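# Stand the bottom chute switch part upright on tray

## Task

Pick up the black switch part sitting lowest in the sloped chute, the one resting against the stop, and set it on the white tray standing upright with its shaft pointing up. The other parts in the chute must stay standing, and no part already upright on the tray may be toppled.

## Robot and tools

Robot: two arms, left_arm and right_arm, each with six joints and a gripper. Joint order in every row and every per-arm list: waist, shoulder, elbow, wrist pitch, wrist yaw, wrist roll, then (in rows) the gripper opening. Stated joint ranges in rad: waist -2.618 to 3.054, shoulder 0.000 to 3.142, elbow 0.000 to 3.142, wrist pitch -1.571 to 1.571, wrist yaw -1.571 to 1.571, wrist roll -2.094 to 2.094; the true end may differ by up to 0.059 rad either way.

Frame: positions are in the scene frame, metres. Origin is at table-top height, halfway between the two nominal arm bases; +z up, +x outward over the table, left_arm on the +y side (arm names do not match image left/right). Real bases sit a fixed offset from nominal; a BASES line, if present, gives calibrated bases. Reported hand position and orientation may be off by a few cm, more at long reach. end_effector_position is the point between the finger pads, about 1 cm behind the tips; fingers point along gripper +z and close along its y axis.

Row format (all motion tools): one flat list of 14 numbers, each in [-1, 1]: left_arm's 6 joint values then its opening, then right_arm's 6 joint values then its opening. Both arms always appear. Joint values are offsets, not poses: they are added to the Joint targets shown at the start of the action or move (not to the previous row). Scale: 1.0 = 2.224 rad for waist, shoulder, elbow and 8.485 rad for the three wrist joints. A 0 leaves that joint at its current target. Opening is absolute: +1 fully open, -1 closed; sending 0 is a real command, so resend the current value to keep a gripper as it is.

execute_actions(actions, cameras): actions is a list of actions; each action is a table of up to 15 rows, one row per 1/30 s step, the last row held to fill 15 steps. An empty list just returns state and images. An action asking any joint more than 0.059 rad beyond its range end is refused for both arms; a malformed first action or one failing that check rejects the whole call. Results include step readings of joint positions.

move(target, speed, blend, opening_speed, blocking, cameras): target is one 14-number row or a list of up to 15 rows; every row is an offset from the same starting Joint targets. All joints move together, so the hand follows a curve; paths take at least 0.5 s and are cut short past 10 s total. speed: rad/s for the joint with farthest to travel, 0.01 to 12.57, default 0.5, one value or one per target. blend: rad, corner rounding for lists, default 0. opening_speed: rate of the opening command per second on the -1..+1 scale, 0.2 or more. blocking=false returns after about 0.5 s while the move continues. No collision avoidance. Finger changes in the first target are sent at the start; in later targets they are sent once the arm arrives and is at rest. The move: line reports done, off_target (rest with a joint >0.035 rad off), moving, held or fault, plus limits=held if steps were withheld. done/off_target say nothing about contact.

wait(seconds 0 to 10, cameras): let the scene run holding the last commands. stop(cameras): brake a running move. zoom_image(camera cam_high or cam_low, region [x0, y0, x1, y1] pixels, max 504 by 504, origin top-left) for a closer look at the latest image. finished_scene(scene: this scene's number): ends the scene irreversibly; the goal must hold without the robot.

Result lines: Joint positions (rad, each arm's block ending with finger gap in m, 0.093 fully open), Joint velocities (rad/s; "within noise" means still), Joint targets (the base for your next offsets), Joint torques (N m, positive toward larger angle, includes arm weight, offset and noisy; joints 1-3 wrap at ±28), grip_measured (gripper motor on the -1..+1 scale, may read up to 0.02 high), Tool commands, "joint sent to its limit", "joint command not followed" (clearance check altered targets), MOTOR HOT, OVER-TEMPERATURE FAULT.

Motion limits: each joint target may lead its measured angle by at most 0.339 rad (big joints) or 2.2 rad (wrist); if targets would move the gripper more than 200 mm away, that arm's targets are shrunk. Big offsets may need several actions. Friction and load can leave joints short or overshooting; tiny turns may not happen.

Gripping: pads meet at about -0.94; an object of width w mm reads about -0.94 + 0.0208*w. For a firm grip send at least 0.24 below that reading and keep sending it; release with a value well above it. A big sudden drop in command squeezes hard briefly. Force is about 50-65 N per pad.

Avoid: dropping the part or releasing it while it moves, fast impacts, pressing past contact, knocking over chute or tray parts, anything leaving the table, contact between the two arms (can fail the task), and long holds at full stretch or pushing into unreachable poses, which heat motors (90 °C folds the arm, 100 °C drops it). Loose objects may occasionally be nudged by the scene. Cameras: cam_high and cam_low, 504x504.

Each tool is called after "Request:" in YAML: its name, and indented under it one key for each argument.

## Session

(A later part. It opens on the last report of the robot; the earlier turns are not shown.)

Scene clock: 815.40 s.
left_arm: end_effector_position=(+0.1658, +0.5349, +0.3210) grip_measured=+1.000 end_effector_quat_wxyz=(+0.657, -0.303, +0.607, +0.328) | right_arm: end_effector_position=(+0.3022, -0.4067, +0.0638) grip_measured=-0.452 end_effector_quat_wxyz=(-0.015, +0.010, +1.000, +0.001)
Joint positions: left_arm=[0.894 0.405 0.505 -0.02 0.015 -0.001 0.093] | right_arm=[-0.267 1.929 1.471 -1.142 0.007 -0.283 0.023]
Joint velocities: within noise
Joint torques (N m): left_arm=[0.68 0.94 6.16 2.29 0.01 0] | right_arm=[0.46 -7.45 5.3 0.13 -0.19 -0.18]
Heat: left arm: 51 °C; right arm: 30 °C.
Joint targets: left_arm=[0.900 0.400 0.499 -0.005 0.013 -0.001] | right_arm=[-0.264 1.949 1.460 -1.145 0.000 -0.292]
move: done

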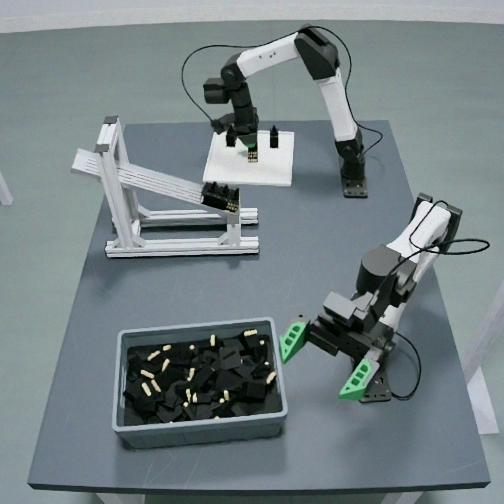

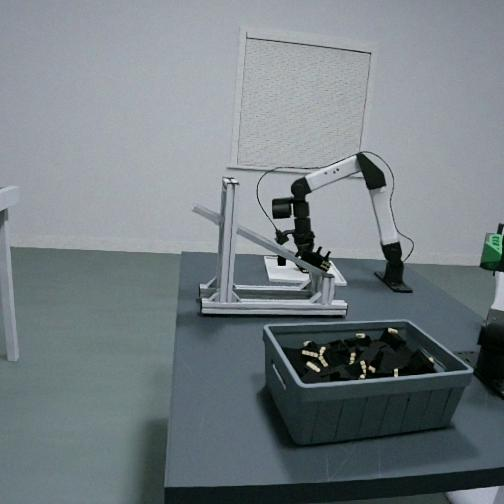

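Request:
move:
  target: [0, 0, 0, 0, 0, 0, 1, 0, -0.0445, 0.17446, -0.04302, 0, 0, -0.45]
  speed: 0.2

Request:
zoom_image:
  camera: "cam_high"
  region: [200, 110, 300, 210]

Request:
zoom_image:
  camera: "cam_high"
  region: [230, 130, 280, 180]

Scene clock: 825.03 s.
left_arm: end_effector_position=(+0.1658, +0.5349, +0.3210) grip_measured=+1.000 end_effector_quat_wxyz=(+0.657, -0.303, +0.607, +0.328) | right_arm: end_effector_position=(+0.3074, -0.4083, +0.1698) grip_measured=-0.452 end_effector_quat_wxyz=(+0.017, +0.010, +1.000, -0.009)
Joint positions: left_arm=[0.894 0.405 0.505 -0.02 0.015 -0.001 0.093] | right_arm=[-0.267 1.88 1.827 -1.482 0.007 -0.283 0.023]
Joint velocities: within noise
Joint torques (N m): left_arm=[0.65 0.94 6.19 2.29 0.01 0.01] | right_arm=[0.46 -11.85 8.35 0.06 -0.2 -0.18]
Heat: left arm: 51 °C; right arm: 30 °C.
Joint targets: left_arm=[0.900 0.400 0.499 -0.005 0.013 -0.001] | right_arm=[-0.264 1.850 1.848 -1.510 0.000 -0.292]
move: done

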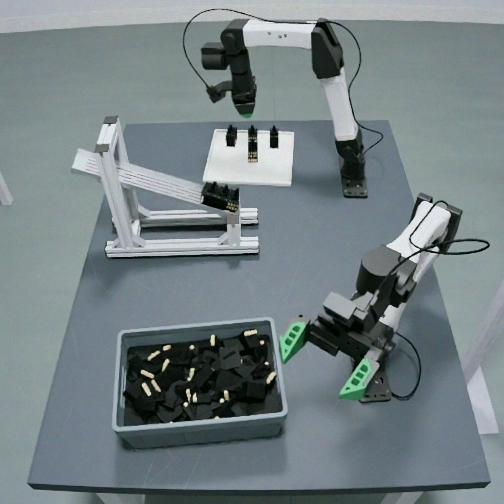

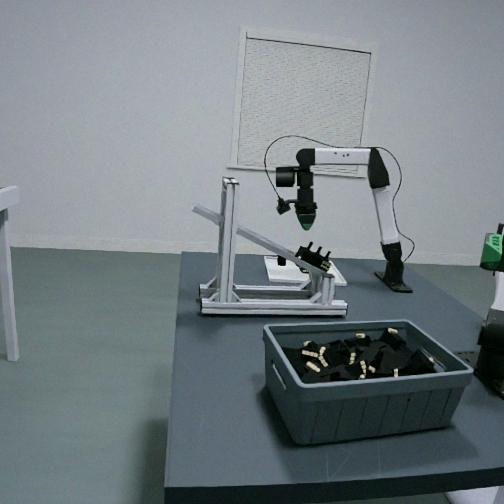

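Scaled by 5.040 from the camera's 504x504 image, which has a finer 720x720 frame.

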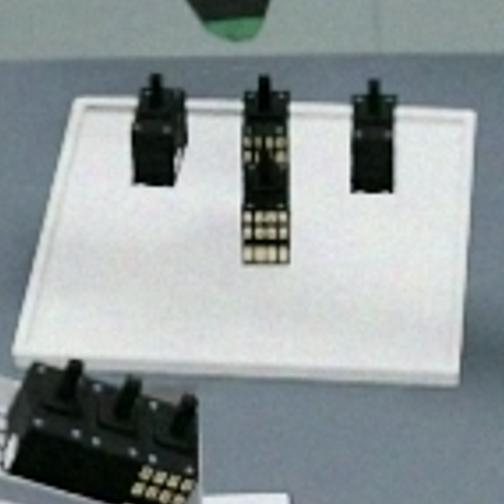

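Scaled by 10.080 from the camera's 504x504 image, which has a finer 720x720 frame.

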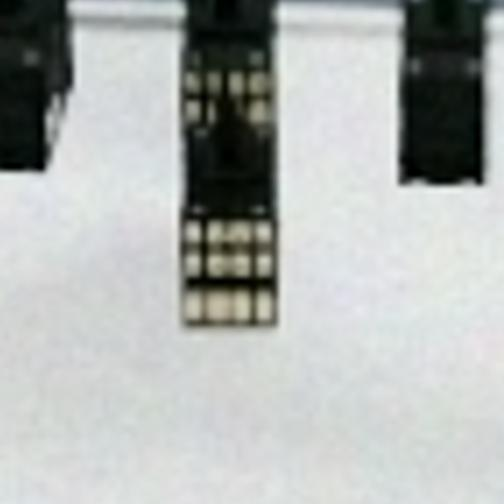

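Request:
finished_scene:
  scene: 1

The scene is finished: the task was done.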